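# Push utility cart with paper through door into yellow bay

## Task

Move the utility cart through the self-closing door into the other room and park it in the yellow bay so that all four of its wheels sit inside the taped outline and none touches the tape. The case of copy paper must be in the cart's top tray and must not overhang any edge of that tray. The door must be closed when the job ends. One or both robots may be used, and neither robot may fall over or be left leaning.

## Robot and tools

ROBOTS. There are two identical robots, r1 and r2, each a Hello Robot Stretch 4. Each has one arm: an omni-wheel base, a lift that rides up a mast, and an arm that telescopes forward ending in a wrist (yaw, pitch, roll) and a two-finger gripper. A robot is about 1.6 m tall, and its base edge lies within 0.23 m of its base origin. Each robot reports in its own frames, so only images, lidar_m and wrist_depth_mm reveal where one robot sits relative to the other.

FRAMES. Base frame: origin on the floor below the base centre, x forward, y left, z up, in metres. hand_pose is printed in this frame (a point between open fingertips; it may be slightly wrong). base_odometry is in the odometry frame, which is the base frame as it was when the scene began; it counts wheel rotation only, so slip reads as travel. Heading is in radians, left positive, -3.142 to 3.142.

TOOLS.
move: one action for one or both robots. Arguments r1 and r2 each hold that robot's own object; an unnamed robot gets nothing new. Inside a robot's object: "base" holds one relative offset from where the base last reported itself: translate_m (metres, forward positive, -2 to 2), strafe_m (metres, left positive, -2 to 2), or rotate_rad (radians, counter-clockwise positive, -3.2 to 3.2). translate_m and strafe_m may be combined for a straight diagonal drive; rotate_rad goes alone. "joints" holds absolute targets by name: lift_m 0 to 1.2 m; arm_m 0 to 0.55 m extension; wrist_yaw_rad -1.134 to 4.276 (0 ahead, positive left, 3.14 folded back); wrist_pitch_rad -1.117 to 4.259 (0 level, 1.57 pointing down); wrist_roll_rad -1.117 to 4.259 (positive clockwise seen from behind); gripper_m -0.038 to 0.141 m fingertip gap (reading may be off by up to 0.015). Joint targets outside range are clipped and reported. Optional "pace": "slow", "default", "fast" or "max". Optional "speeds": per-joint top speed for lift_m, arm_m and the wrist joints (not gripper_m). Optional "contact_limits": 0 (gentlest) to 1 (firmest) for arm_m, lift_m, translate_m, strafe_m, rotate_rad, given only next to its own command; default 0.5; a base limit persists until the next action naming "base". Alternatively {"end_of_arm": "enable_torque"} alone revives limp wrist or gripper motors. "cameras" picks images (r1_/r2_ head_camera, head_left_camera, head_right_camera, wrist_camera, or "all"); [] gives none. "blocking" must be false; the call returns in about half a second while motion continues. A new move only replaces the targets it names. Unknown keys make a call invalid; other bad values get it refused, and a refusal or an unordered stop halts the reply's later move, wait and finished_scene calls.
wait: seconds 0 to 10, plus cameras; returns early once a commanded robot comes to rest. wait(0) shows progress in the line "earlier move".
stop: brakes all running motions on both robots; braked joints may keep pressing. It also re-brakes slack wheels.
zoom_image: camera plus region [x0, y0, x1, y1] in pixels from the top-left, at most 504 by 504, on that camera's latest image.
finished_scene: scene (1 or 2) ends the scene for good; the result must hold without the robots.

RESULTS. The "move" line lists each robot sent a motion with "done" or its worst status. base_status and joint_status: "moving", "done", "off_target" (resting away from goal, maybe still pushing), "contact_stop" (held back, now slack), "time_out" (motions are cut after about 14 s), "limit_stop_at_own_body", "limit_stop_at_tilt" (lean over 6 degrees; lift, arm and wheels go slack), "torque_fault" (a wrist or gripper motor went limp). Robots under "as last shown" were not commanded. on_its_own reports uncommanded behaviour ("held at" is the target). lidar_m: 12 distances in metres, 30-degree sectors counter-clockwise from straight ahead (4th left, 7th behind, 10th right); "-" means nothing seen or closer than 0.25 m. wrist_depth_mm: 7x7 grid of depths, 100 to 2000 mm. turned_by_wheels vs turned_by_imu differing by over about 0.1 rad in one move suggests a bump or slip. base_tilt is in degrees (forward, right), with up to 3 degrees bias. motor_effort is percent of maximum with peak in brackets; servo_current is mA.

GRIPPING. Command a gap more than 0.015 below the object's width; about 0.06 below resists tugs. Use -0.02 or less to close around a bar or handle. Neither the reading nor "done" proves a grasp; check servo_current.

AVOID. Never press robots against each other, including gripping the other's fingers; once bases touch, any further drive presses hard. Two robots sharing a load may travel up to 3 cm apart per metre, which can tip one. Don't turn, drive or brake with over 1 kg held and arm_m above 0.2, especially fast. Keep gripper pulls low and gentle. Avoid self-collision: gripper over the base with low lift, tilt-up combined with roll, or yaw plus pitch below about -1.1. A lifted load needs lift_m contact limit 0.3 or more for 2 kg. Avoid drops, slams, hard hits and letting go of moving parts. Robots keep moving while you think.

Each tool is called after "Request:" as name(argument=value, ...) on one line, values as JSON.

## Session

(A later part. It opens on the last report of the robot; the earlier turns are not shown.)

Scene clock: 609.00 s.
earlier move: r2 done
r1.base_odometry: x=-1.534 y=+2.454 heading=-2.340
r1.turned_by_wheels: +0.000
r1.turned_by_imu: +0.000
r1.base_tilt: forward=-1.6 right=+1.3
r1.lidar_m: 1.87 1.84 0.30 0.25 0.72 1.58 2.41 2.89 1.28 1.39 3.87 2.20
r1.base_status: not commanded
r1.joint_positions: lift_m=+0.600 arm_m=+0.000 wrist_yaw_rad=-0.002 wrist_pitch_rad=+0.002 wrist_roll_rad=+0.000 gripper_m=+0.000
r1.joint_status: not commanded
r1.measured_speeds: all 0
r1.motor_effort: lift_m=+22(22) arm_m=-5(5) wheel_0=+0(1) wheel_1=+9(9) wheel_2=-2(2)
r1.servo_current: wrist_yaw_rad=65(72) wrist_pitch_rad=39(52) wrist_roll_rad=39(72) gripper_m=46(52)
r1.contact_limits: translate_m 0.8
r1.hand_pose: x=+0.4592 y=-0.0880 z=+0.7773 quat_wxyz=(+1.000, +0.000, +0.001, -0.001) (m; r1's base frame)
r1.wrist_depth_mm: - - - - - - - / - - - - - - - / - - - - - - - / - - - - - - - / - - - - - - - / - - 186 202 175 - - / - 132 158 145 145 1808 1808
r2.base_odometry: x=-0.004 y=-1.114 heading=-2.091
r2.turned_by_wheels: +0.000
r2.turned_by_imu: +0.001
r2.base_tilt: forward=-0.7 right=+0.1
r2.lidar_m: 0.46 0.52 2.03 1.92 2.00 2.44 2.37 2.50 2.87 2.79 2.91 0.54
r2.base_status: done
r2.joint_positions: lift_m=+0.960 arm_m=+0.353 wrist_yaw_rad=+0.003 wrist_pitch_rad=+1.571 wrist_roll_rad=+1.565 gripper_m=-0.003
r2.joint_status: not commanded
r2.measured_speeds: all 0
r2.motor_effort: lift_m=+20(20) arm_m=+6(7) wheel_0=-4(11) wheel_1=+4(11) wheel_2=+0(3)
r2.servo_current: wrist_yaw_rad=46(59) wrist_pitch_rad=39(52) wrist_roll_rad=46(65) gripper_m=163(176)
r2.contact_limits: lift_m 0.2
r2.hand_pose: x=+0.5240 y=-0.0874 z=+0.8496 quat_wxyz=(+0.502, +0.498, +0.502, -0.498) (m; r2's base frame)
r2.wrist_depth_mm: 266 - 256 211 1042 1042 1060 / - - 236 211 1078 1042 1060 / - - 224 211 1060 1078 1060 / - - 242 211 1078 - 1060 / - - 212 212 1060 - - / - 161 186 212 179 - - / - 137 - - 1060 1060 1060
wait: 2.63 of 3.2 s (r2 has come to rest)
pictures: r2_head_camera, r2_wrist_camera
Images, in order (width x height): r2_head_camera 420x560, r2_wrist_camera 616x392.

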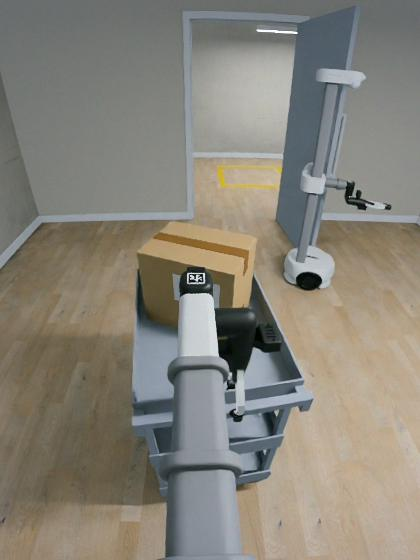

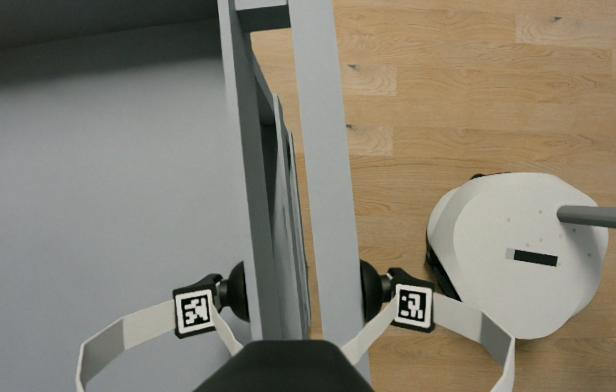

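Request:
move(blocking=false, r2={"joints":{"gripper_m":0.12}}, cameras=[])

Request:
wait(seconds=2, cameras=[])

Request:
move(blocking=false, r2={"joints":{"lift_m":1.15}}, cameras=[])

Request:
wait(seconds=2, cameras=["r2_wrist_camera","r2_head_camera"])

Scene clock: 621.63 s.
move: r2 moving
r1: as last shown
r1.lidar_m: 1.85 1.84 0.30 0.26 0.73 1.55 2.43 2.89 1.28 1.40 3.89 2.18
r1.servo_current: wrist_yaw_rad=33(59) wrist_pitch_rad=46(52) wrist_roll_rad=46(65) gripper_m=39(46)
r1.contact_limits: translate_m 0.8
r1.wrist_depth_mm: - - - - - - - / - - - - - - - / - - - - - - - / - - - - - - - / - - - - - - - / - - 186 202 175 - - / - 132 158 145 144 1808 1808
r2.base_odometry: x=-0.004 y=-1.114 heading=-2.091
r2.turned_by_wheels: +0.000
r2.turned_by_imu: +0.001
r2.base_tilt: forward=-0.7 right=+0.1
r2.lidar_m: 0.46 0.48 1.99 1.93 2.01 2.48 2.34 2.47 2.88 2.78 2.95 0.51
r2.base_status: not commanded
r2.joint_positions: lift_m=+0.960 arm_m=+0.353 wrist_yaw_rad=+0.003 wrist_pitch_rad=+1.571 wrist_roll_rad=+1.565 gripper_m=+0.016
r2.joint_status: gripper_m moving
r2.measured_speeds: translate_m=+0.000 strafe_m=+0.000 rotate_rad=+0.000 lift_m=+0.001 arm_m=+0.000 wrist_yaw_rad=+0.000 wrist_pitch_rad=+0.000 wrist_roll_rad=+0.000
r2.motor_effort: lift_m=+18(20) arm_m=+6(6) wheel_0=-4(5) wheel_1=+3(3) wheel_2=+0(0)
r2.servo_current: wrist_yaw_rad=46(46) wrist_pitch_rad=39(39) wrist_roll_rad=52(59) gripper_m=85(137)
r2.contact_limits: lift_m 0.2
r2.hand_pose: x=+0.5240 y=-0.0874 z=+0.8499 quat_wxyz=(+0.502, +0.498, +0.502, -0.498) (m; r2's base frame)
r2.wrist_depth_mm: 267 272 256 213 1060 1042 1025 / - - 214 213 1042 1060 1060 / - - 226 214 1042 1060 1060 / - - 243 214 1060 - 1060 / - - 216 214 1078 - - / - 166 186 214 182 - - / - - - - 1078 1042 1078
pictures: none
No camera images: "cameras" was empty.

Scene clock: 623.20 s.
earlier move: r2 done
r1.base_odometry: x=-1.534 y=+2.454 heading=-2.340
r1.turned_by_wheels: +0.000
r1.turned_by_imu: +0.000
r1.base_tilt: forward=-1.6 right=+1.3
r1.lidar_m: 1.85 1.83 0.30 0.25 0.73 1.54 2.38 2.86 1.27 1.37 3.88 2.19
r1.base_status: not commanded
r1.joint_positions: lift_m=+0.600 arm_m=+0.000 wrist_yaw_rad=-0.002 wrist_pitch_rad=+0.002 wrist_roll_rad=+0.000 gripper_m=+0.000
r1.joint_status: not commanded
r1.measured_speeds: all 0
r1.motor_effort: lift_m=+22(22) arm_m=-5(5) wheel_0=+0(1) wheel_1=+9(9) wheel_2=-2(2)
r1.servo_current: wrist_yaw_rad=59(91) wrist_pitch_rad=39(52) wrist_roll_rad=59(78) gripper_m=46(52)
r1.contact_limits: translate_m 0.8
r1.hand_pose: x=+0.4592 y=-0.0880 z=+0.7773 quat_wxyz=(+1.000, +0.000, +0.001, -0.001) (m; r1's base frame)
r1.wrist_depth_mm: - - - - - - - / - - - - - - - / - - - - - - - / - - - - - - - / - - - - - - - / - - 186 203 174 - - / - 132 158 145 145 1756 1921
r2.base_odometry: x=-0.004 y=-1.114 heading=-2.091
r2.turned_by_wheels: +0.000
r2.turned_by_imu: +0.000
r2.base_tilt: forward=-0.7 right=+0.1
r2.lidar_m: 0.45 0.50 2.03 1.94 2.01 2.47 2.36 2.48 2.91 2.80 2.91 0.52
r2.base_status: not commanded
r2.joint_positions: lift_m=+0.960 arm_m=+0.353 wrist_yaw_rad=+0.003 wrist_pitch_rad=+1.571 wrist_roll_rad=+1.568 gripper_m=+0.120
r2.joint_status: all done
r2.measured_speeds: all 0
r2.motor_effort: lift_m=+17(20) arm_m=+6(7) wheel_0=-4(5) wheel_1=+4(4) wheel_2=+0(0)
r2.servo_current: wrist_yaw_rad=39(59) wrist_pitch_rad=46(46) wrist_roll_rad=39(59) gripper_m=52(137)
r2.contact_limits: lift_m 0.2
r2.hand_pose: x=+0.5239 y=-0.0874 z=+0.8499 quat_wxyz=(+0.501, +0.498, +0.502, -0.499) (m; r2's base frame)
r2.wrist_depth_mm: 266 - 246 211 1078 1060 1060 / - - 257 211 1060 1060 1060 / - - 233 211 1042 1042 1078 / - - 224 211 1060 - 842 / - - 220 211 1078 - - / - 186 196 212 195 - - / - - - - 1060 1060 1060
wait: 1.57 of 2 s (r2 has come to rest)
pictures: none
No camera images: "cameras" was empty.

Scene clock: 623.70 s.
move: r2 moving
r1: as last shown
r1.lidar_m: 1.84 1.86 0.30 0.25 0.76 1.57 2.40 2.89 1.28 1.36 3.91 2.19
r1.motor_effort: lift_m=+22(22) arm_m=-5(5) wheel_0=-1(1) wheel_1=+9(9) wheel_2=-2(2)
r1.servo_current: wrist_yaw_rad=65(65) wrist_pitch_rad=39(52) wrist_roll_rad=46(59) gripper_m=46(46)
r1.contact_limits: translate_m 0.8
r1.wrist_depth_mm: - - - - - - - / - - - - - - - / - - - - - - - / - - - - - - - / - - - - - - - / - - 187 202 175 - - / - 132 158 145 144 1756 1863
r2.base_odometry: x=-0.004 y=-1.114 heading=-2.091
r2.turned_by_wheels: +0.000
r2.turned_by_imu: +0.000
r2.base_tilt: forward=-0.6 right=+0.0
r2.lidar_m: 0.45 0.51 2.02 1.92 2.06 2.46 2.34 2.50 2.89 2.79 2.92 0.51
r2.base_status: not commanded
r2.joint_positions: lift_m=+0.998 arm_m=+0.353 wrist_yaw_rad=+0.003 wrist_pitch_rad=+1.571 wrist_roll_rad=+1.568 gripper_m=+0.120
r2.joint_status: lift_m moving
r2.measured_speeds: translate_m=+0.000 strafe_m=+0.000 rotate_rad=+0.000 lift_m=+0.146 arm_m=+0.000 wrist_yaw_rad=+0.000 wrist_pitch_rad=+0.000 wrist_roll_rad=+0.000
r2.motor_effort: lift_m=+20(26) arm_m=+6(6) wheel_0=-4(4) wheel_1=+3(3) wheel_2=+0(0)
r2.servo_current: wrist_yaw_rad=52(52) wrist_pitch_rad=39(46) wrist_roll_rad=46(52) gripper_m=52(52)
r2.hand_pose: x=+0.5239 y=-0.0874 z=+0.8875 quat_wxyz=(+0.501, +0.498, +0.502, -0.499) (m; r2's base frame)
r2.wrist_depth_mm: 276 285 266 240 1078 1078 1078 / - - 257 242 1078 1078 1098 / - - - 241 1078 1078 1078 / - - 260 243 1078 - 1098 / - - - 242 1098 - - / - 185 195 242 195 - 1098 / - - - - 1118 1098 1098
pictures: none
No camera images: "cameras" was empty.

Scene clock: 625.07 s.
earlier move: r2 done
r1.base_odometry: x=-1.534 y=+2.454 heading=-2.340
r1.turned_by_wheels: +0.000
r1.turned_by_imu: +0.000
r1.base_tilt: forward=-1.5 right=+1.3
r1.lidar_m: 1.84 1.86 0.27 0.26 0.73 1.56 2.41 2.89 1.27 1.36 3.87 2.18
r1.base_status: not commanded
r1.joint_positions: lift_m=+0.600 arm_m=+0.000 wrist_yaw_rad=-0.002 wrist_pitch_rad=+0.002 wrist_roll_rad=+0.000 gripper_m=+0.000
r1.joint_status: not commanded
r1.measured_speeds: all 0
r1.motor_effort: lift_m=+22(22) arm_m=-5(5) wheel_0=+0(1) wheel_1=+9(9) wheel_2=-2(2)
r1.servo_current: wrist_yaw_rad=65(65) wrist_pitch_rad=39(52) wrist_roll_rad=33(65) gripper_m=39(52)
r1.contact_limits: translate_m 0.8
r1.hand_pose: x=+0.4592 y=-0.0880 z=+0.7773 quat_wxyz=(+1.000, +0.000, +0.001, -0.001) (m; r1's base frame)
r1.wrist_depth_mm: - - - - - - - / - - - - - - - / - - - - - - - / - - - - - - - / - - - - - - - / - - 186 202 175 - - / - 132 158 146 145 1808 1863
r2.base_odometry: x=-0.004 y=-1.114 heading=-2.091
r2.turned_by_wheels: +0.000
r2.turned_by_imu: +0.000
r2.base_tilt: forward=-0.7 right=+0.0
r2.lidar_m: 0.45 0.48 2.01 1.91 2.02 2.45 2.37 2.49 2.90 2.77 2.92 0.51
r2.base_status: not commanded
r2.joint_positions: lift_m=+1.150 arm_m=+0.353 wrist_yaw_rad=+0.003 wrist_pitch_rad=+1.571 wrist_roll_rad=+1.568 gripper_m=+0.120
r2.joint_status: all done
r2.measured_speeds: all 0
r2.motor_effort: lift_m=+21(26) arm_m=+6(7) wheel_0=-4(4) wheel_1=+3(4) wheel_2=+0(1)
r2.servo_current: wrist_yaw_rad=52(65) wrist_pitch_rad=33(46) wrist_roll_rad=46(59) gripper_m=52(59)
r2.hand_pose: x=+0.5239 y=-0.0874 z=+1.0395 quat_wxyz=(+0.501, +0.498, +0.502, -0.499) (m; r2's base frame)
r2.wrist_depth_mm: 1229 1255 1255 1281 1255 1229 1229 / 1308 462 449 452 1229 1229 1229 / - - - 407 1255 1229 1229 / 421 - - 397 1229 - 1229 / 368 466 - 399 1255 - 1229 / 410 186 190 399 199 1255 1229 / 436 - - - 1255 1229 1229
wait: 1.37 of 2 s (r2 has come to rest)
pictures: r2_head_camera, r2_wrist_camera
Images, in order (width x height): r2_head_camera 420x560, r2_wrist_camera 616x392.

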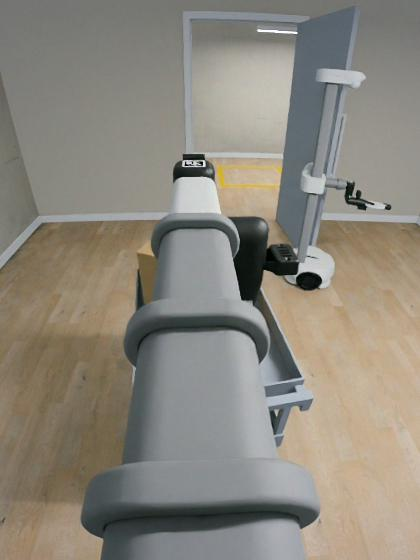

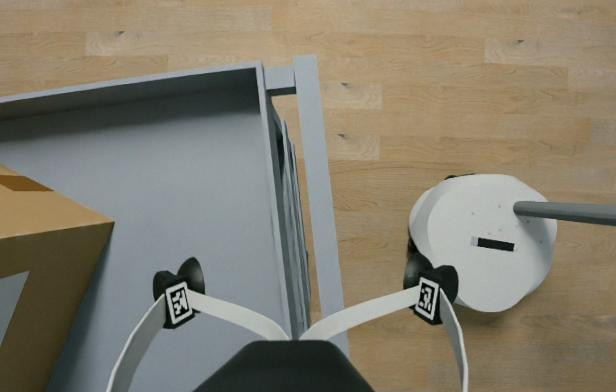

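Request:
move(blocking=false, r2={"base":{"translate_m":-0.08},"joints":{"wrist_roll_rad":0.0,"gripper_m":0.141}}, cameras=[])

Request:
wait(seconds=2, cameras=["r2_wrist_camera"])

Request:
move(blocking=false, r2={"joints":{"lift_m":0.94},"contact_limits":{"lift_m":0.2},"speeds":{"lift_m":0.12}}, cameras=[])

Request:
wait(seconds=3, cameras=["r2_wrist_camera","r2_head_camera"])

Scene clock: 632.90 s.
move: r2 moving
r1: as last shown
r1.base_tilt: forward=-1.6 right=+1.3
r1.lidar_m: 1.86 1.85 0.30 0.25 0.71 1.54 2.41 2.88 1.28 1.39 3.90 2.19
r1.servo_current: wrist_yaw_rad=46(59) wrist_pitch_rad=39(46) wrist_roll_rad=46(52) gripper_m=39(46)
r1.contact_limits: translate_m 0.8
r1.wrist_depth_mm: - - - - - - - / - - - - - - - / - - - - - - - / - - - - - - - / - - - - - - - / - - 186 203 175 - - / - 132 158 145 145 1756 1808
r2.base_odometry: x=+0.011 y=-1.087 heading=-2.092
r2.turned_by_wheels: +0.000
r2.turned_by_imu: +0.000
r2.base_tilt: forward=-0.6 right=+0.1
r2.lidar_m: 0.49 0.49 2.02 1.94 1.99 2.43 2.33 2.45 2.90 2.79 2.92 0.53
r2.base_status: translate_m moving
r2.joint_positions: lift_m=+1.150 arm_m=+0.353 wrist_yaw_rad=+0.003 wrist_pitch_rad=+1.571 wrist_roll_rad=+0.981 gripper_m=+0.132
r2.joint_status: wrist_roll_rad moving; gripper_m moving
r2.measured_speeds: translate_m=-0.120 strafe_m=+0.001 rotate_rad=-0.001 lift_m=+0.000 arm_m=+0.000 wrist_yaw_rad=+0.000 wrist_pitch_rad=+0.000 wrist_roll_rad=-1.820
r2.motor_effort: lift_m=+21(21) arm_m=+6(6) wheel_0=-8(10) wheel_1=-6(8) wheel_2=+11(12)
r2.servo_current: wrist_yaw_rad=39(52) wrist_pitch_rad=39(46) wrist_roll_rad=85(111) gripper_m=91(91)
r2.hand_pose: x=+0.5239 y=-0.0874 z=+1.0395 quat_wxyz=(+0.624, +0.332, +0.624, -0.332) (m; r2's base frame)
r2.wrist_depth_mm: 377 - 433 1255 1229 1229 1255 / 342 445 - 439 1255 1229 1229 / 397 466 - 399 1229 1205 1229 / 466 - - 402 1229 1229 1255 / - - - 1255 1281 1229 1229 / 469 187 217 402 195 866 1255 / 439 452 433 - - - 798
pictures: none
No camera images: "cameras" was empty.

Scene clock: 633.90 s.
earlier move: r2 done
r1.base_odometry: x=-1.534 y=+2.454 heading=-2.340
r1.turned_by_wheels: +0.000
r1.turned_by_imu: +0.000
r1.base_tilt: forward=-1.6 right=+1.3
r1.lidar_m: 1.86 1.84 0.29 0.25 0.75 1.55 2.40 2.88 1.25 1.39 3.87 2.20
r1.base_status: not commanded
r1.joint_positions: lift_m=+0.600 arm_m=+0.000 wrist_yaw_rad=-0.002 wrist_pitch_rad=+0.002 wrist_roll_rad=+0.000 gripper_m=+0.000
r1.joint_status: not commanded
r1.measured_speeds: all 0
r1.motor_effort: lift_m=+22(22) arm_m=-5(5) wheel_0=+0(1) wheel_1=+9(9) wheel_2=-2(2)
r1.servo_current: wrist_yaw_rad=59(65) wrist_pitch_rad=33(46) wrist_roll_rad=33(59) gripper_m=39(46)
r1.contact_limits: translate_m 0.8
r1.hand_pose: x=+0.4592 y=-0.0880 z=+0.7773 quat_wxyz=(+1.000, +0.000, +0.001, -0.001) (m; r1's base frame)
r1.wrist_depth_mm: - - - - - - - / - - - - - - - / - - - - - - - / - - - - - - - / - - - - - - - / - - 186 202 175 - - / - 132 158 146 145 1756 1863
r2.base_odometry: x=+0.036 y=-1.045 heading=-2.092
r2.turned_by_wheels: +0.000
r2.turned_by_imu: +0.000
r2.base_tilt: forward=-0.7 right=+0.1
r2.lidar_m: 0.54 0.55 2.02 1.93 2.03 2.38 2.29 2.37 2.90 2.79 2.94 0.60
r2.base_status: done
r2.joint_positions: lift_m=+1.150 arm_m=+0.353 wrist_yaw_rad=+0.003 wrist_pitch_rad=+1.571 wrist_roll_rad=+0.002 gripper_m=+0.141
r2.joint_status: all done
r2.measured_speeds: all 0
r2.motor_effort: lift_m=+21(21) arm_m=+6(7) wheel_0=-2(11) wheel_1=-4(9) wheel_2=+3(13)
r2.servo_current: wrist_yaw_rad=46(59) wrist_pitch_rad=46(46) wrist_roll_rad=52(111) gripper_m=52(91)
r2.hand_pose: x=+0.5239 y=-0.0874 z=+1.0395 quat_wxyz=(+0.707, +0.000, +0.707, +0.000) (m; r2's base frame)
r2.wrist_depth_mm: 1255 - - - - 1205 1205 / 1255 462 - - - 452 1205 / 1255 439 - 421 640 430 1229 / 1255 430 402 1255 1229 1229 1229 / 1281 1255 1281 1281 1255 1229 1255 / 1308 1281 1281 1255 1255 1255 1229 / 1308 1281 1281 - 1229 1229 1255
wait: 1.00 of 2 s (r2 has come to rest)
pictures: r2_wrist_camera
Images, in order (width x height): r2_wrist_camera 616x392.

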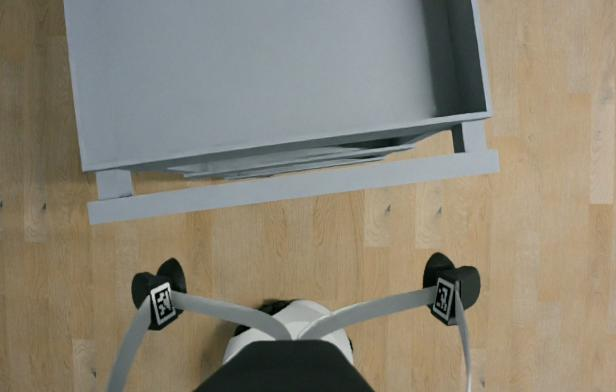

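Scene clock: 634.40 s.
move: r2 moving
r1: as last shown
r1.lidar_m: 1.84 1.86 0.27 0.25 0.74 1.56 2.41 2.88 1.26 1.37 3.89 2.19
r1.motor_effort: lift_m=+22(22) arm_m=-5(5) wheel_0=+0(0) wheel_1=+9(9) wheel_2=-2(2)
r1.servo_current: wrist_yaw_rad=52(72) wrist_pitch_rad=39(52) wrist_roll_rad=39(59) gripper_m=46(52)
r1.contact_limits: translate_m 0.8
r1.wrist_depth_mm: - - - - - - - / - - - - - - - / - - - - - - - / - - - - - - - / - - - - - - - / - - 186 203 174 - - / - 132 158 145 144 1808 1863
r2.base_odometry: x=+0.036 y=-1.045 heading=-2.092
r2.turned_by_wheels: +0.000
r2.turned_by_imu: +0.000
r2.base_tilt: forward=-0.7 right=+0.1
r2.lidar_m: 0.54 0.60 2.01 1.92 2.05 2.37 2.29 2.39 2.88 2.77 2.93 0.60
r2.base_status: not commanded
r2.joint_positions: lift_m=+1.114 arm_m=+0.353 wrist_yaw_rad=+0.003 wrist_pitch_rad=+1.571 wrist_roll_rad=+0.002 gripper_m=+0.141
r2.joint_status: lift_m moving
r2.measured_speeds: translate_m=+0.000 strafe_m=+0.000 rotate_rad=+0.000 lift_m=-0.120 arm_m=+0.000 wrist_yaw_rad=+0.000 wrist_pitch_rad=+0.000 wrist_roll_rad=+0.000
r2.motor_effort: lift_m=+13(18) arm_m=+6(6) wheel_0=-2(2) wheel_1=-4(4) wheel_2=+2(3)
r2.servo_current: wrist_yaw_rad=52(59) wrist_pitch_rad=33(46) wrist_roll_rad=52(52) gripper_m=52(59)
r2.contact_limits: lift_m 0.2
r2.hand_pose: x=+0.5239 y=-0.0874 z=+1.0038 quat_wxyz=(+0.707, +0.000, +0.707, +0.000) (m; r2's base frame)
r2.wrist_depth_mm: 427 - - - - 399 1182 / 1229 - - - - 410 1182 / 1255 421 399 399 427 387 1160 / 1255 397 373 1229 1182 1182 1229 / 1229 1229 1255 1229 1205 1205 1182 / 1229 1255 1229 1229 1229 1182 1229 / 1255 1281 1255 - 1229 1229 1205
pictures: none
No camera images: "cameras" was empty.

Scene clock: 636.33 s.
earlier move: r2 done
r1.base_odometry: x=-1.534 y=+2.454 heading=-2.340
r1.turned_by_wheels: +0.000
r1.turned_by_imu: +0.000
r1.base_tilt: forward=-1.6 right=+1.3
r1.lidar_m: 1.85 1.84 0.29 0.26 0.74 1.57 2.41 2.89 1.29 1.39 3.88 2.20
r1.base_status: not commanded
r1.joint_positions: lift_m=+0.600 arm_m=+0.000 wrist_yaw_rad=-0.002 wrist_pitch_rad=+0.002 wrist_roll_rad=+0.000 gripper_m=+0.000
r1.joint_status: not commanded
r1.measured_speeds: all 0
r1.motor_effort: lift_m=+22(22) arm_m=-5(5) wheel_0=+0(1) wheel_1=+9(9) wheel_2=-2(2)
r1.servo_current: wrist_yaw_rad=52(72) wrist_pitch_rad=39(52) wrist_roll_rad=59(65) gripper_m=39(52)
r1.contact_limits: translate_m 0.8
r1.hand_pose: x=+0.4592 y=-0.0880 z=+0.7773 quat_wxyz=(+1.000, +0.000, +0.001, -0.001) (m; r1's base frame)
r1.wrist_depth_mm: - - - - - - - / - - - - - - - / - - - - - - - / - - - - - - - / - - - - - - - / - - 186 202 175 - - / - 132 158 145 145 1863 1863
r2.base_odometry: x=+0.036 y=-1.045 heading=-2.092
r2.turned_by_wheels: +0.000
r2.turned_by_imu: +0.000
r2.base_tilt: forward=-0.7 right=+0.1
r2.lidar_m: 0.54 0.59 2.05 1.91 2.03 2.38 2.29 2.40 2.87 2.78 2.89 0.61
r2.base_status: not commanded
r2.joint_positions: lift_m=+0.940 arm_m=+0.353 wrist_yaw_rad=+0.003 wrist_pitch_rad=+1.571 wrist_roll_rad=+0.002 gripper_m=+0.141
r2.joint_status: all done
r2.measured_speeds: all 0
r2.motor_effort: lift_m=+14(18) arm_m=+6(6) wheel_0=-2(3) wheel_1=-4(4) wheel_2=+2(3)
r2.servo_current: wrist_yaw_rad=52(65) wrist_pitch_rad=39(46) wrist_roll_rad=52(65) gripper_m=52(59)
r2.contact_limits: lift_m 0.2
r2.hand_pose: x=+0.5239 y=-0.0874 z=+0.8301 quat_wxyz=(+0.707, +0.000, +0.707, +0.000) (m; r2's base frame)
r2.wrist_depth_mm: - - - - - - - / - - 191 203 206 224 242 / 222 243 254 256 189 188 187 / 1060 194 191 190 1025 1042 1025 / 1078 1060 1060 1042 1025 1042 1025 / 1078 1078 1060 1042 1060 1042 1042 / 1078 1078 1060 - 1042 1060 1042
wait: 1.93 of 3 s (r2 has come to rest)
pictures: r2_head_camera, r2_wrist_camera
Images, in order (width x height): r2_head_camera 420x560, r2_wrist_camera 616x392.

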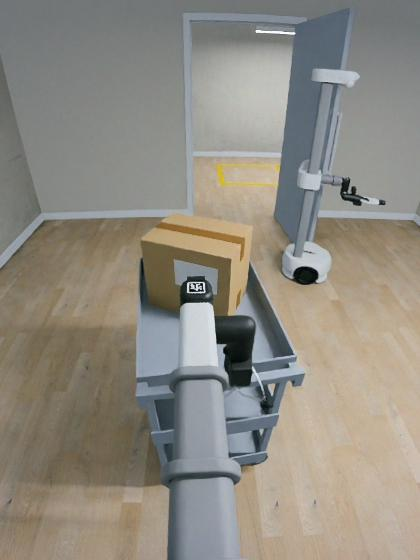

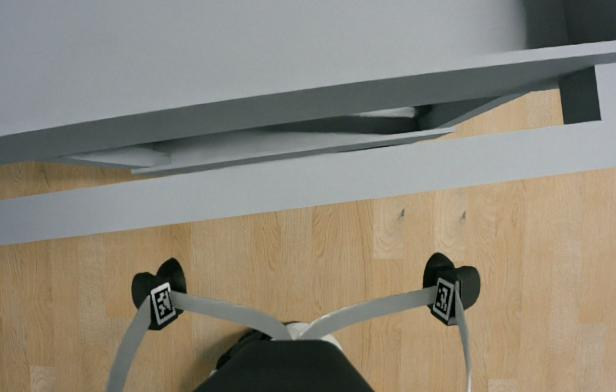

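Request:
move(blocking=false, r2={"base":{"translate_m":-0.05,"strafe_m":0.12}}, cameras=[])

Request:
wait(seconds=2, cameras=[])

Request:
move(blocking=false, r2={"base":{"rotate_rad":-0.2}}, cameras=[])

Request:
wait(seconds=1.5, cameras=[])

Request:
move(blocking=false, r2={"base":{"translate_m":0.25},"pace":"slow","contact_limits":{"translate_m":0.4}}, cameras=["r2_wrist_camera"])

Request:
wait(seconds=4, cameras=["r2_wrist_camera","r2_head_camera"])

Scene clock: 650.90 s.
move: r2 moving
r1: as last shown
r1.lidar_m: 1.87 1.85 0.29 0.25 0.74 1.57 2.42 2.88 1.26 1.40 3.87 2.18
r1.motor_effort: lift_m=+22(22) arm_m=-5(5) wheel_0=+0(0) wheel_1=+9(9) wheel_2=-2(2)
r1.servo_current: wrist_yaw_rad=33(72) wrist_pitch_rad=46(46) wrist_roll_rad=39(59) gripper_m=39(46)
r1.contact_limits: translate_m 0.8
r1.wrist_depth_mm: - - - - - - - / - - - - - - - / - - - - - - - / - - - - - - - / - - - - - - - / - - 186 203 175 - - / - 132 158 146 145 1808 1863
r2.base_odometry: x=+0.067 y=-1.049 heading=-2.091
r2.turned_by_wheels: +0.001
r2.turned_by_imu: +0.001
r2.base_tilt: forward=-0.7 right=+0.1
r2.lidar_m: 0.57 2.70 2.02 1.89 1.99 2.38 2.26 2.37 2.92 2.80 2.95 0.61
r2.base_status: translate_m moving; strafe_m moving
r2.joint_positions: lift_m=+0.940 arm_m=+0.353 wrist_yaw_rad=+0.003 wrist_pitch_rad=+1.571 wrist_roll_rad=+0.002 gripper_m=+0.141
r2.joint_status: not commanded
r2.measured_speeds: translate_m=-0.048 strafe_m=+0.112 rotate_rad=+0.002 lift_m=+0.000 arm_m=+0.000 wrist_yaw_rad=+0.000 wrist_pitch_rad=+0.000 wrist_roll_rad=+0.000
r2.motor_effort: lift_m=+14(14) arm_m=+6(7) wheel_0=-11(11) wheel_1=+9(9) wheel_2=+7(10)
r2.servo_current: wrist_yaw_rad=52(52) wrist_pitch_rad=39(46) wrist_roll_rad=39(52) gripper_m=46(59)
r2.contact_limits: lift_m 0.2
r2.hand_pose: x=+0.5239 y=-0.0874 z=+0.8301 quat_wxyz=(+0.707, +0.000, +0.707, +0.000) (m; r2's base frame)
r2.wrist_depth_mm: - - - - - 186 - / - 195 202 207 212 251 1008 / 251 379 191 190 189 187 186 / 195 194 192 1042 1025 1025 1042 / 1078 1060 1042 1042 1042 1025 1025 / 1078 1078 1060 1042 1042 1042 1042 / 1098 1078 1060 - 1025 1078 1042
pictures: none
No camera images: "cameras" was empty.

Scene clock: 652.13 s.
earlier move: r2 done
r1.base_odometry: x=-1.534 y=+2.454 heading=-2.340
r1.turned_by_wheels: +0.000
r1.turned_by_imu: +0.000
r1.base_tilt: forward=-1.6 right=+1.3
r1.lidar_m: 1.85 1.86 0.31 0.25 0.72 1.54 2.40 2.87 1.29 1.36 3.88 2.19
r1.base_status: not commanded
r1.joint_positions: lift_m=+0.600 arm_m=+0.000 wrist_yaw_rad=-0.002 wrist_pitch_rad=+0.002 wrist_roll_rad=+0.000 gripper_m=+0.000
r1.joint_status: not commanded
r1.measured_speeds: all 0
r1.motor_effort: lift_m=+22(22) arm_m=-5(5) wheel_0=+0(1) wheel_1=+9(9) wheel_2=-2(2)
r1.servo_current: wrist_yaw_rad=65(72) wrist_pitch_rad=33(52) wrist_roll_rad=52(65) gripper_m=39(52)
r1.contact_limits: translate_m 0.8
r1.hand_pose: x=+0.4592 y=-0.0880 z=+0.7773 quat_wxyz=(+1.000, +0.000, +0.001, -0.001) (m; r1's base frame)
r1.wrist_depth_mm: - - - - - - - / - - - - - - - / - - - - - - - / - - - - - - - / - - - - - - - / - - 186 203 175 - - / - 132 158 145 145 1808 1863
r2.base_odometry: x=+0.165 y=-1.061 heading=-2.091
r2.turned_by_wheels: +0.000
r2.turned_by_imu: +0.000
r2.base_tilt: forward=-0.7 right=+0.0
r2.lidar_m: 0.57 2.57 1.91 1.79 1.90 2.30 2.23 2.36 3.02 2.91 3.04 0.61
r2.base_status: done
r2.joint_positions: lift_m=+0.940 arm_m=+0.353 wrist_yaw_rad=+0.003 wrist_pitch_rad=+1.571 wrist_roll_rad=+0.002 gripper_m=+0.141
r2.joint_status: not commanded
r2.measured_speeds: all 0
r2.motor_effort: lift_m=+14(14) arm_m=+6(7) wheel_0=+0(11) wheel_1=+2(9) wheel_2=+4(10)
r2.servo_current: wrist_yaw_rad=52(65) wrist_pitch_rad=39(46) wrist_roll_rad=46(59) gripper_m=52(59)
r2.contact_limits: lift_m 0.2
r2.hand_pose: x=+0.5239 y=-0.0874 z=+0.8301 quat_wxyz=(+0.707, +0.000, +0.707, +0.000) (m; r2's base frame)
r2.wrist_depth_mm: 216 198 198 202 213 230 239 / 1078 218 239 189 189 187 186 / 1042 192 191 191 1042 1025 1025 / 1078 1078 1060 1042 1042 1025 1042 / 1078 1060 1060 1060 1042 1042 1042 / 1078 1060 1042 1060 1042 1008 1025 / 1098 1078 1078 - 1042 1060 1042
wait: 1.23 of 2 s (r2 has come to rest)
pictures: none
No camera images: "cameras" was empty.

Scene clock: 652.63 s.
move: r2 moving
r1: as last shown
r1.lidar_m: 1.85 1.86 0.29 0.26 0.74 1.54 2.43 2.87 1.26 1.38 3.88 2.19
r1.servo_current: wrist_yaw_rad=72(72) wrist_pitch_rad=39(46) wrist_roll_rad=59(59) gripper_m=39(46)
r1.contact_limits: translate_m 0.8
r1.wrist_depth_mm: - - - - - - - / - - - - - - - / - - - - - - - / - - - - - - - / - - - - - - - / - - 186 202 174 - - / - 132 158 145 144 1808 1808
r2.base_odometry: x=+0.165 y=-1.061 heading=-2.266
r2.turned_by_wheels: -0.174
r2.turned_by_imu: -0.170
r2.base_tilt: forward=-0.7 right=+0.0
r2.lidar_m: 0.58 3.15 2.04 1.81 1.82 2.32 2.22 2.22 2.84 2.91 2.94 0.70
r2.base_status: rotate_rad moving
r2.joint_positions: lift_m=+0.940 arm_m=+0.353 wrist_yaw_rad=+0.003 wrist_pitch_rad=+1.571 wrist_roll_rad=+0.002 gripper_m=+0.141
r2.joint_status: not commanded
r2.measured_speeds: translate_m=+0.000 strafe_m=+0.000 rotate_rad=-0.323 lift_m=+0.000 arm_m=+0.000 wrist_yaw_rad=+0.000 wrist_pitch_rad=+0.000 wrist_roll_rad=+0.000
r2.motor_effort: lift_m=+14(14) arm_m=+6(6) wheel_0=+6(8) wheel_1=+4(10) wheel_2=+4(10)
r2.servo_current: wrist_yaw_rad=39(52) wrist_pitch_rad=33(46) wrist_roll_rad=59(59) gripper_m=52(59)
r2.contact_limits: lift_m 0.2
r2.hand_pose: x=+0.5239 y=-0.0874 z=+0.8301 quat_wxyz=(+0.707, +0.000, +0.707, +0.000) (m; r2's base frame)
r2.wrist_depth_mm: 195 213 231 189 187 208 1025 / 229 191 190 207 569 1025 1008 / 195 213 580 1042 1042 1025 1042 / 1078 1060 1042 1042 1025 1025 1025 / 1060 1060 1078 1042 1042 1042 1042 / 1060 1078 1060 1060 1042 1025 1042 / 1098 1078 1078 - 1060 1060 1060
pictures: none
No camera images: "cameras" was empty.

Scene clock: 653.10 s.
earlier move: r2 done
r1.base_odometry: x=-1.534 y=+2.454 heading=-2.340
r1.turned_by_wheels: +0.000
r1.turned_by_imu: +0.000
r1.base_tilt: forward=-1.6 right=+1.3
r1.lidar_m: 1.85 1.86 0.31 0.26 0.74 1.56 2.43 2.87 1.23 1.35 3.88 2.21
r1.base_status: not commanded
r1.joint_positions: lift_m=+0.600 arm_m=+0.000 wrist_yaw_rad=-0.002 wrist_pitch_rad=+0.002 wrist_roll_rad=+0.000 gripper_m=+0.000
r1.joint_status: not commanded
r1.measured_speeds: all 0
r1.motor_effort: lift_m=+22(22) arm_m=-5(5) wheel_0=+0(1) wheel_1=+9(9) wheel_2=-2(2)
r1.servo_current: wrist_yaw_rad=59(72) wrist_pitch_rad=46(52) wrist_roll_rad=33(72) gripper_m=46(52)
r1.contact_limits: translate_m 0.8
r1.hand_pose: x=+0.4592 y=-0.0880 z=+0.7773 quat_wxyz=(+1.000, +0.000, +0.001, -0.001) (m; r1's base frame)
r1.wrist_depth_mm: - - - - - - - / - - - - - - - / - - - - - - - / - - - - - - - / - - - - - - - / - - 186 203 175 - - / - 132 158 146 144 1756 1863
r2.base_odometry: x=+0.165 y=-1.061 heading=-2.291
r2.turned_by_wheels: -0.025
r2.turned_by_imu: -0.024
r2.base_tilt: forward=-0.7 right=+0.1
r2.lidar_m: 0.57 0.61 2.06 1.79 1.84 2.29 2.25 2.25 2.76 2.90 2.93 0.72
r2.base_status: done
r2.joint_positions: lift_m=+0.940 arm_m=+0.353 wrist_yaw_rad=+0.003 wrist_pitch_rad=+1.571 wrist_roll_rad=+0.002 gripper_m=+0.141
r2.joint_status: not commanded
r2.measured_speeds: all 0
r2.motor_effort: lift_m=+14(14) arm_m=+6(7) wheel_0=+2(8) wheel_1=+2(10) wheel_2=+4(10)
r2.servo_current: wrist_yaw_rad=46(52) wrist_pitch_rad=46(46) wrist_roll_rad=46(65) gripper_m=46(59)
r2.contact_limits: lift_m 0.2
r2.hand_pose: x=+0.5239 y=-0.0874 z=+0.8301 quat_wxyz=(+0.707, +0.000, +0.707, +0.000) (m; r2's base frame)
r2.wrist_depth_mm: 200 223 221 188 189 1025 1025 / 228 191 191 508 1008 1025 1008 / 194 521 585 1025 1025 1042 1008 / 1078 1042 1060 1060 1025 1025 1025 / 1060 1060 1078 1060 1042 1025 1042 / 1078 1060 1060 1078 1042 1042 1025 / 1098 1078 1078 - 1060 1042 1060
wait: 0.47 of 1.5 s (r2 has come to rest)
pictures: none
No camera images: "cameras" was empty.

Scene clock: 653.60 s.
move: r2 moving
r1: as last shown
r1.lidar_m: 1.86 1.85 0.29 0.25 0.76 1.55 2.41 2.87 1.27 1.39 3.94 2.19
r1.servo_current: wrist_yaw_rad=52(65) wrist_pitch_rad=39(46) wrist_roll_rad=52(65) gripper_m=39(46)
r1.contact_limits: translate_m 0.8
r1.wrist_depth_mm: - - - - - - - / - - - - - - - / - - - - - - - / - - - - - - - / - - - - - - - / - - 186 203 175 - - / - 132 158 145 145 1808 1756
r2.base_odometry: x=+0.157 y=-1.070 heading=-2.290
r2.turned_by_wheels: +0.000
r2.turned_by_imu: +0.000
r2.base_tilt: forward=-0.7 right=+0.1
r2.lidar_m: 0.56 0.58 2.04 1.81 1.83 2.28 2.23 2.25 2.78 2.89 2.94 0.68
r2.base_status: translate_m moving
r2.joint_positions: lift_m=+0.940 arm_m=+0.353 wrist_yaw_rad=+0.003 wrist_pitch_rad=+1.571 wrist_roll_rad=+0.002 gripper_m=+0.141
r2.joint_status: not commanded
r2.measured_speeds: translate_m=+0.048 strafe_m=-0.001 rotate_rad=-0.001 lift_m=+0.000 arm_m=+0.000 wrist_yaw_rad=+0.000 wrist_pitch_rad=+0.000 wrist_roll_rad=+0.000
r2.motor_effort: lift_m=+14(14) arm_m=+6(6) wheel_0=+9(9) wheel_1=+6(7) wheel_2=-10(10)
r2.servo_current: wrist_yaw_rad=46(59) wrist_pitch_rad=39(46) wrist_roll_rad=52(59) gripper_m=52(59)
r2.contact_limits: lift_m 0.2; translate_m 0.4
r2.hand_pose: x=+0.5239 y=-0.0874 z=+0.8301 quat_wxyz=(+0.707, +0.000, +0.707, +0.000) (m; r2's base frame)
r2.wrist_depth_mm: 193 208 229 189 187 1025 1008 / 227 226 190 210 820 1042 1025 / 194 193 539 1042 1042 1008 1025 / 1078 1060 1060 1078 1025 1042 1025 / 1060 1060 1060 1042 1042 1025 1042 / 1078 1078 1060 1060 1042 1042 1060 / 1078 1078 1098 - 1060 1060 1042
pictures: r2_wrist_camera
Images, in order (width x height): r2_wrist_camera 616x392.

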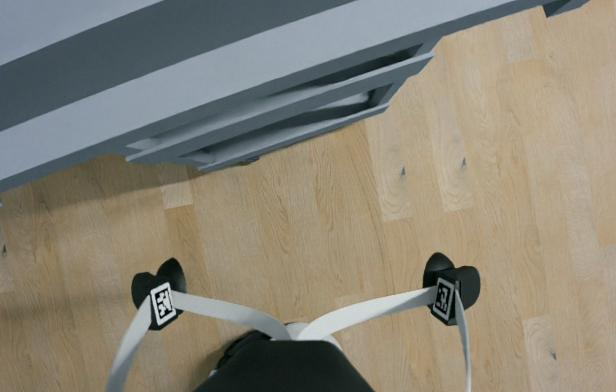

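Scene clock: 656.90 s.
earlier move: r2 done
r1.base_odometry: x=-1.534 y=+2.454 heading=-2.340
r1.turned_by_wheels: +0.000
r1.turned_by_imu: +0.000
r1.base_tilt: forward=-1.6 right=+1.2
r1.lidar_m: 1.86 1.86 0.29 0.25 0.70 1.53 2.40 2.90 1.21 1.43 3.89 2.19
r1.base_status: not commanded
r1.joint_positions: lift_m=+0.600 arm_m=+0.000 wrist_yaw_rad=-0.002 wrist_pitch_rad=+0.002 wrist_roll_rad=+0.000 gripper_m=+0.000
r1.joint_status: not commanded
r1.measured_speeds: all 0
r1.motor_effort: lift_m=+22(22) arm_m=-5(5) wheel_0=+1(1) wheel_1=+9(9) wheel_2=-2(2)
r1.servo_current: wrist_yaw_rad=39(78) wrist_pitch_rad=33(52) wrist_roll_rad=59(65) gripper_m=39(52)
r1.contact_limits: translate_m 0.8
r1.hand_pose: x=+0.4592 y=-0.0880 z=+0.7773 quat_wxyz=(+1.000, +0.000, +0.001, -0.001) (m; r1's base frame)
r1.wrist_depth_mm: - - - - - - - / - - - - - - - / - - - - - - - / - - - - - - - / - - - - - - - / - - 186 202 175 - - / - 132 158 145 145 1756 1863
r2.base_odometry: x=+0.000 y=-1.249 heading=-2.290
r2.turned_by_wheels: +0.000
r2.turned_by_imu: +0.001
r2.base_tilt: forward=-0.6 right=+0.1
r2.lidar_m: 0.52 0.50 2.08 1.87 1.88 2.33 2.46 2.48 3.06 2.86 2.88 0.60
r2.base_status: done
r2.joint_positions: lift_m=+0.940 arm_m=+0.353 wrist_yaw_rad=+0.003 wrist_pitch_rad=+1.573 wrist_roll_rad=-0.002 gripper_m=+0.141
r2.joint_status: not commanded
r2.measured_speeds: all 0
r2.motor_effort: lift_m=+14(14) arm_m=+6(7) wheel_0=+4(10) wheel_1=+5(8) wheel_2=-5(14)
r2.servo_current: wrist_yaw_rad=39(59) wrist_pitch_rad=39(59) wrist_roll_rad=39(59) gripper_m=46(59)
r2.contact_limits: lift_m 0.2; translate_m 0.4
r2.hand_pose: x=+0.5233 y=-0.0874 z=+0.8301 quat_wxyz=(+0.706, -0.002, +0.708, +0.002) (m; r2's base frame)
r2.wrist_depth_mm: - - - - 197 209 1008 / - - 194 209 357 187 1008 / - 211 235 189 188 1025 1025 / 241 236 191 190 1042 1042 1025 / 196 194 1060 1060 1042 1042 1042 / 1078 1060 1060 1060 1042 1042 1025 / 1098 1078 1060 - 1060 1042 1042
wait: 3.30 of 4 s (r2 has come to rest)
pictures: r2_head_camera, r2_wrist_camera
Images, in order (width x height): r2_head_camera 420x560, r2_wrist_camera 616x392.

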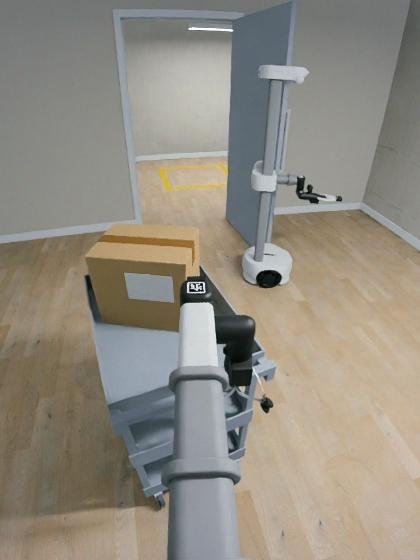

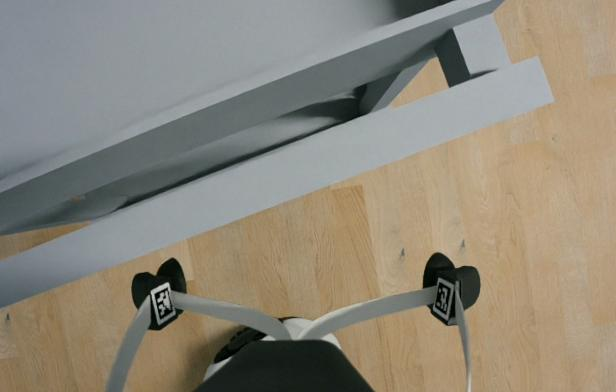

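Request:
move(blocking=false, r2={"base":{"strafe_m":0.1,"translate_m":-0.03}}, cameras=[])

Request:
wait(seconds=2, cameras=["r2_wrist_camera"])

Request:
move(blocking=false, r2={"base":{"translate_m":0.2},"pace":"slow","contact_limits":{"translate_m":0.4}}, cameras=[])

Request:
wait(seconds=3.5, cameras=["r2_wrist_camera","r2_head_camera"])

Scene clock: 667.37 s.
move: r2 moving
r1: as last shown
r1.lidar_m: 1.87 1.84 0.29 0.25 0.74 1.56 2.41 2.87 1.19 1.42 3.90 2.15
r1.motor_effort: lift_m=+22(22) arm_m=-5(5) wheel_0=+0(1) wheel_1=+9(9) wheel_2=-2(2)
r1.servo_current: wrist_yaw_rad=46(72) wrist_pitch_rad=46(46) wrist_roll_rad=59(59) gripper_m=46(46)
r1.contact_limits: translate_m 0.8
r1.wrist_depth_mm: - - - - - - - / - - - - - - - / - - - - - - - / - - - - - - - / - - - - - - - / - - 186 202 175 - - / - 132 158 146 144 1808 1863
r2.base_odometry: x=+0.029 y=-1.263 heading=-2.290
r2.turned_by_wheels: +0.000
r2.turned_by_imu: +0.001
r2.base_tilt: forward=-0.7 right=+0.1
r2.lidar_m: 0.50 0.49 2.07 1.84 1.82 2.28 2.45 2.48 3.04 2.89 2.93 0.60
r2.base_status: translate_m moving; strafe_m moving
r2.joint_positions: lift_m=+0.940 arm_m=+0.353 wrist_yaw_rad=+0.003 wrist_pitch_rad=+1.573 wrist_roll_rad=-0.002 gripper_m=+0.141
r2.joint_status: not commanded
r2.measured_speeds: translate_m=-0.036 strafe_m=+0.119 rotate_rad=+0.000 lift_m=+0.000 arm_m=+0.000 wrist_yaw_rad=+0.000 wrist_pitch_rad=+0.000 wrist_roll_rad=+0.000
r2.motor_effort: lift_m=+14(14) arm_m=+6(7) wheel_0=-10(12) wheel_1=+7(10) wheel_2=+7(7)
r2.servo_current: wrist_yaw_rad=39(46) wrist_pitch_rad=46(46) wrist_roll_rad=52(52) gripper_m=46(59)
r2.contact_limits: lift_m 0.2
r2.hand_pose: x=+0.5233 y=-0.0874 z=+0.8301 quat_wxyz=(+0.706, -0.002, +0.708, +0.002) (m; r2's base frame)
r2.wrist_depth_mm: - - - - 189 208 208 / - - 190 206 273 186 185 / - 206 236 190 188 1025 1025 / 242 445 192 191 1025 1042 1042 / 196 194 1042 1060 1042 1042 1042 / 1078 1078 1060 1060 1060 1025 1042 / 1078 1078 1078 - 1060 1078 1060
pictures: none
No camera images: "cameras" was empty.

Scene clock: 668.43 s.
earlier move: r2 done
r1.base_odometry: x=-1.534 y=+2.454 heading=-2.340
r1.turned_by_wheels: +0.000
r1.turned_by_imu: +0.000
r1.base_tilt: forward=-1.6 right=+1.3
r1.lidar_m: 1.85 1.86 0.28 0.25 0.73 1.56 2.40 2.88 1.18 1.42 3.88 2.19
r1.base_status: not commanded
r1.joint_positions: lift_m=+0.600 arm_m=+0.000 wrist_yaw_rad=-0.002 wrist_pitch_rad=+0.002 wrist_roll_rad=+0.000 gripper_m=+0.000
r1.joint_status: not commanded
r1.measured_speeds: all 0
r1.motor_effort: lift_m=+22(22) arm_m=-5(5) wheel_0=+0(1) wheel_1=+9(9) wheel_2=-2(2)
r1.servo_current: wrist_yaw_rad=59(72) wrist_pitch_rad=39(52) wrist_roll_rad=46(65) gripper_m=39(46)
r1.contact_limits: translate_m 0.8
r1.hand_pose: x=+0.4592 y=-0.0880 z=+0.7773 quat_wxyz=(+1.000, +0.000, +0.001, -0.001) (m; r1's base frame)
r1.wrist_depth_mm: - - - - - - - / - - - - - - - / - - - - - - - / - - - - - - - / - - - - - - - / - - 186 202 175 - - / - 132 158 145 144 1808 1863
r2.base_odometry: x=+0.095 y=-1.292 heading=-2.290
r2.turned_by_wheels: +0.000
r2.turned_by_imu: +0.000
r2.base_tilt: forward=-0.7 right=+0.1
r2.lidar_m: 0.52 0.75 1.99 1.77 1.77 2.21 2.47 2.50 3.05 2.97 3.01 0.61
r2.base_status: done
r2.joint_positions: lift_m=+0.940 arm_m=+0.353 wrist_yaw_rad=+0.003 wrist_pitch_rad=+1.573 wrist_roll_rad=-0.002 gripper_m=+0.141
r2.joint_status: not commanded
r2.measured_speeds: all 0
r2.motor_effort: lift_m=+14(14) arm_m=+6(7) wheel_0=-3(14) wheel_1=+2(10) wheel_2=+4(9)
r2.servo_current: wrist_yaw_rad=46(52) wrist_pitch_rad=46(46) wrist_roll_rad=46(59) gripper_m=46(59)
r2.contact_limits: lift_m 0.2
r2.hand_pose: x=+0.5233 y=-0.0874 z=+0.8301 quat_wxyz=(+0.706, -0.002, +0.708, +0.002) (m; r2's base frame)
r2.wrist_depth_mm: - - - - 186 221 1008 / - - - 200 235 392 185 / - 200 218 236 189 187 1008 / 223 466 191 190 1025 1025 1025 / 196 194 1060 1060 1060 1025 1042 / 1098 1060 1078 1060 1042 1025 1042 / 1078 1078 1078 - 1042 1042 1042
wait: 1.07 of 2 s (r2 has come to rest)
pictures: r2_wrist_camera
Images, in order (width x height): r2_wrist_camera 616x392.

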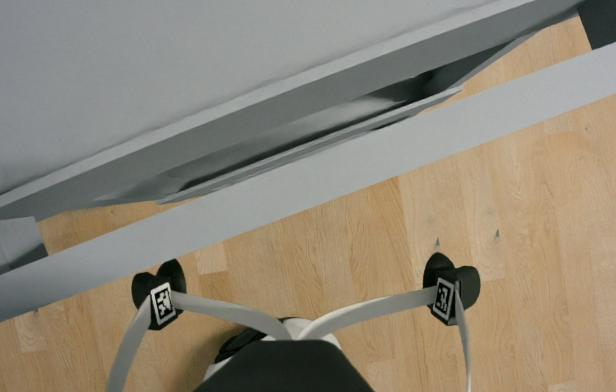

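Scene clock: 668.93 s.
move: r2 moving
r1: as last shown
r1.lidar_m: 1.85 1.85 0.28 0.26 0.72 1.54 2.42 2.87 1.18 1.43 3.91 2.17
r1.motor_effort: lift_m=+22(22) arm_m=-5(5) wheel_0=+0(0) wheel_1=+9(9) wheel_2=-2(2)
r1.servo_current: wrist_yaw_rad=39(59) wrist_pitch_rad=39(46) wrist_roll_rad=59(59) gripper_m=46(46)
r1.contact_limits: translate_m 0.8
r1.wrist_depth_mm: - - - - - - - / - - - - - - - / - - - - - - - / - - - - - - - / - - - - - - - / - - 186 202 175 - - / - 132 158 145 145 1808 1863
r2.base_odometry: x=+0.087 y=-1.301 heading=-2.290
r2.turned_by_wheels: +0.000
r2.turned_by_imu: +0.000
r2.base_tilt: forward=-0.6 right=+0.0
r2.lidar_m: 0.50 0.71 1.97 1.77 1.77 2.19 2.45 2.51 3.05 2.96 2.98 0.62
r2.base_status: translate_m moving
r2.joint_positions: lift_m=+0.940 arm_m=+0.353 wrist_yaw_rad=+0.003 wrist_pitch_rad=+1.573 wrist_roll_rad=-0.002 gripper_m=+0.141
r2.joint_status: not commanded
r2.measured_speeds: translate_m=+0.047 strafe_m=+0.000 rotate_rad=+0.000 lift_m=+0.000 arm_m=+0.000 wrist_yaw_rad=+0.000 wrist_pitch_rad=+0.004 wrist_roll_rad=+0.000
r2.motor_effort: lift_m=+14(14) arm_m=+6(7) wheel_0=+9(9) wheel_1=+6(6) wheel_2=-11(11)
r2.servo_current: wrist_yaw_rad=46(52) wrist_pitch_rad=39(46) wrist_roll_rad=46(59) gripper_m=52(59)
r2.contact_limits: lift_m 0.2; translate_m 0.4
r2.hand_pose: x=+0.5233 y=-0.0874 z=+0.8301 quat_wxyz=(+0.706, -0.002, +0.708, +0.002) (m; r2's base frame)
r2.wrist_depth_mm: - - - - - 197 1008 / - - - 190 223 496 1025 / - - 204 508 187 186 1025 / 218 427 191 189 1042 1025 1042 / 243 194 192 1042 1042 1042 1025 / 196 203 1060 1078 1060 1060 1042 / 1098 1078 1078 - 1060 1060 1042
pictures: none
No camera images: "cameras" was empty.

Scene clock: 671.73 s.
earlier move: r2 done
r1.base_odometry: x=-1.534 y=+2.454 heading=-2.340
r1.turned_by_wheels: +0.000
r1.turned_by_imu: +0.000
r1.base_tilt: forward=-1.6 right=+1.3
r1.lidar_m: 1.87 1.86 0.31 0.25 0.76 1.57 2.42 2.87 1.12 1.46 3.89 2.16
r1.base_status: not commanded
r1.joint_positions: lift_m=+0.600 arm_m=+0.000 wrist_yaw_rad=-0.002 wrist_pitch_rad=+0.002 wrist_roll_rad=+0.000 gripper_m=+0.000
r1.joint_status: not commanded
r1.measured_speeds: all 0
r1.motor_effort: lift_m=+22(22) arm_m=-5(5) wheel_0=+0(1) wheel_1=+9(9) wheel_2=-2(2)
r1.servo_current: wrist_yaw_rad=65(72) wrist_pitch_rad=39(52) wrist_roll_rad=46(65) gripper_m=46(52)
r1.contact_limits: translate_m 0.8
r1.hand_pose: x=+0.4592 y=-0.0880 z=+0.7773 quat_wxyz=(+1.000, +0.000, +0.001, -0.001) (m; r1's base frame)
r1.wrist_depth_mm: - - - - - - - / - - - - - - - / - - - - - - - / - - - - - - - / - - - - - - - / - - 186 204 175 - - / - 132 158 145 145 1756 1808
r2.base_odometry: x=-0.037 y=-1.443 heading=-2.289
r2.turned_by_wheels: +0.000
r2.turned_by_imu: +0.001
r2.base_tilt: forward=-0.7 right=+0.1
r2.lidar_m: 0.48 0.51 2.03 1.81 1.82 2.20 2.65 2.68 3.25 2.92 2.96 0.65
r2.base_status: done
r2.joint_positions: lift_m=+0.940 arm_m=+0.353 wrist_yaw_rad=+0.003 wrist_pitch_rad=+1.574 wrist_roll_rad=-0.002 gripper_m=+0.141
r2.joint_status: not commanded
r2.measured_speeds: all 0
r2.motor_effort: lift_m=+14(14) arm_m=+6(7) wheel_0=+6(10) wheel_1=+6(9) wheel_2=-5(13)
r2.servo_current: wrist_yaw_rad=52(59) wrist_pitch_rad=46(52) wrist_roll_rad=46(59) gripper_m=52(59)
r2.contact_limits: lift_m 0.2; translate_m 0.4
r2.hand_pose: x=+0.5231 y=-0.0874 z=+0.8301 quat_wxyz=(+0.706, -0.002, +0.708, +0.002) (m; r2's base frame)
r2.wrist_depth_mm: - - - - 186 208 991 / - - - 201 324 208 184 / - 191 213 189 188 186 1025 / 207 251 191 189 1025 1042 1042 / 387 193 1078 1060 1025 1042 1060 / 197 216 1060 1042 1060 1042 1060 / 1098 1078 1078 - 1078 1042 1060
wait: 2.80 of 3.5 s (r2 has come to rest)
pictures: r2_head_camera, r2_wrist_camera
Images, in order (width x height): r2_head_camera 420x560, r2_wrist_camera 616x392.

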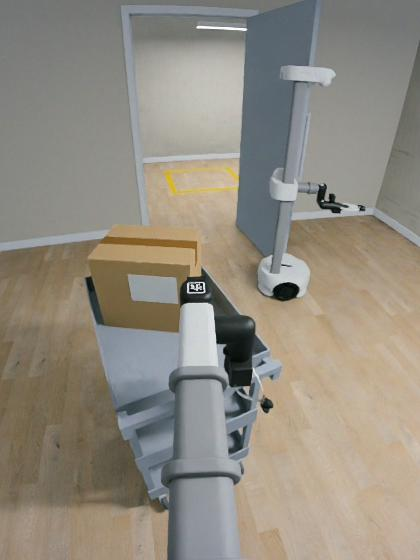

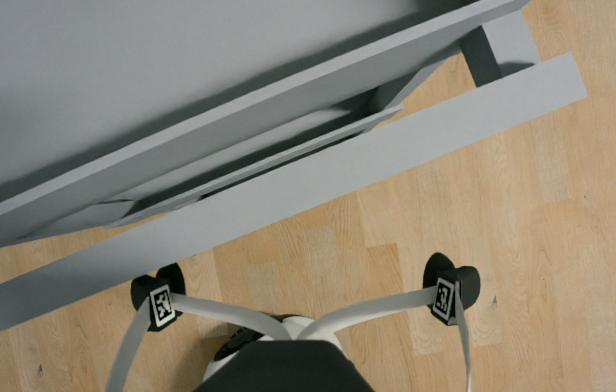

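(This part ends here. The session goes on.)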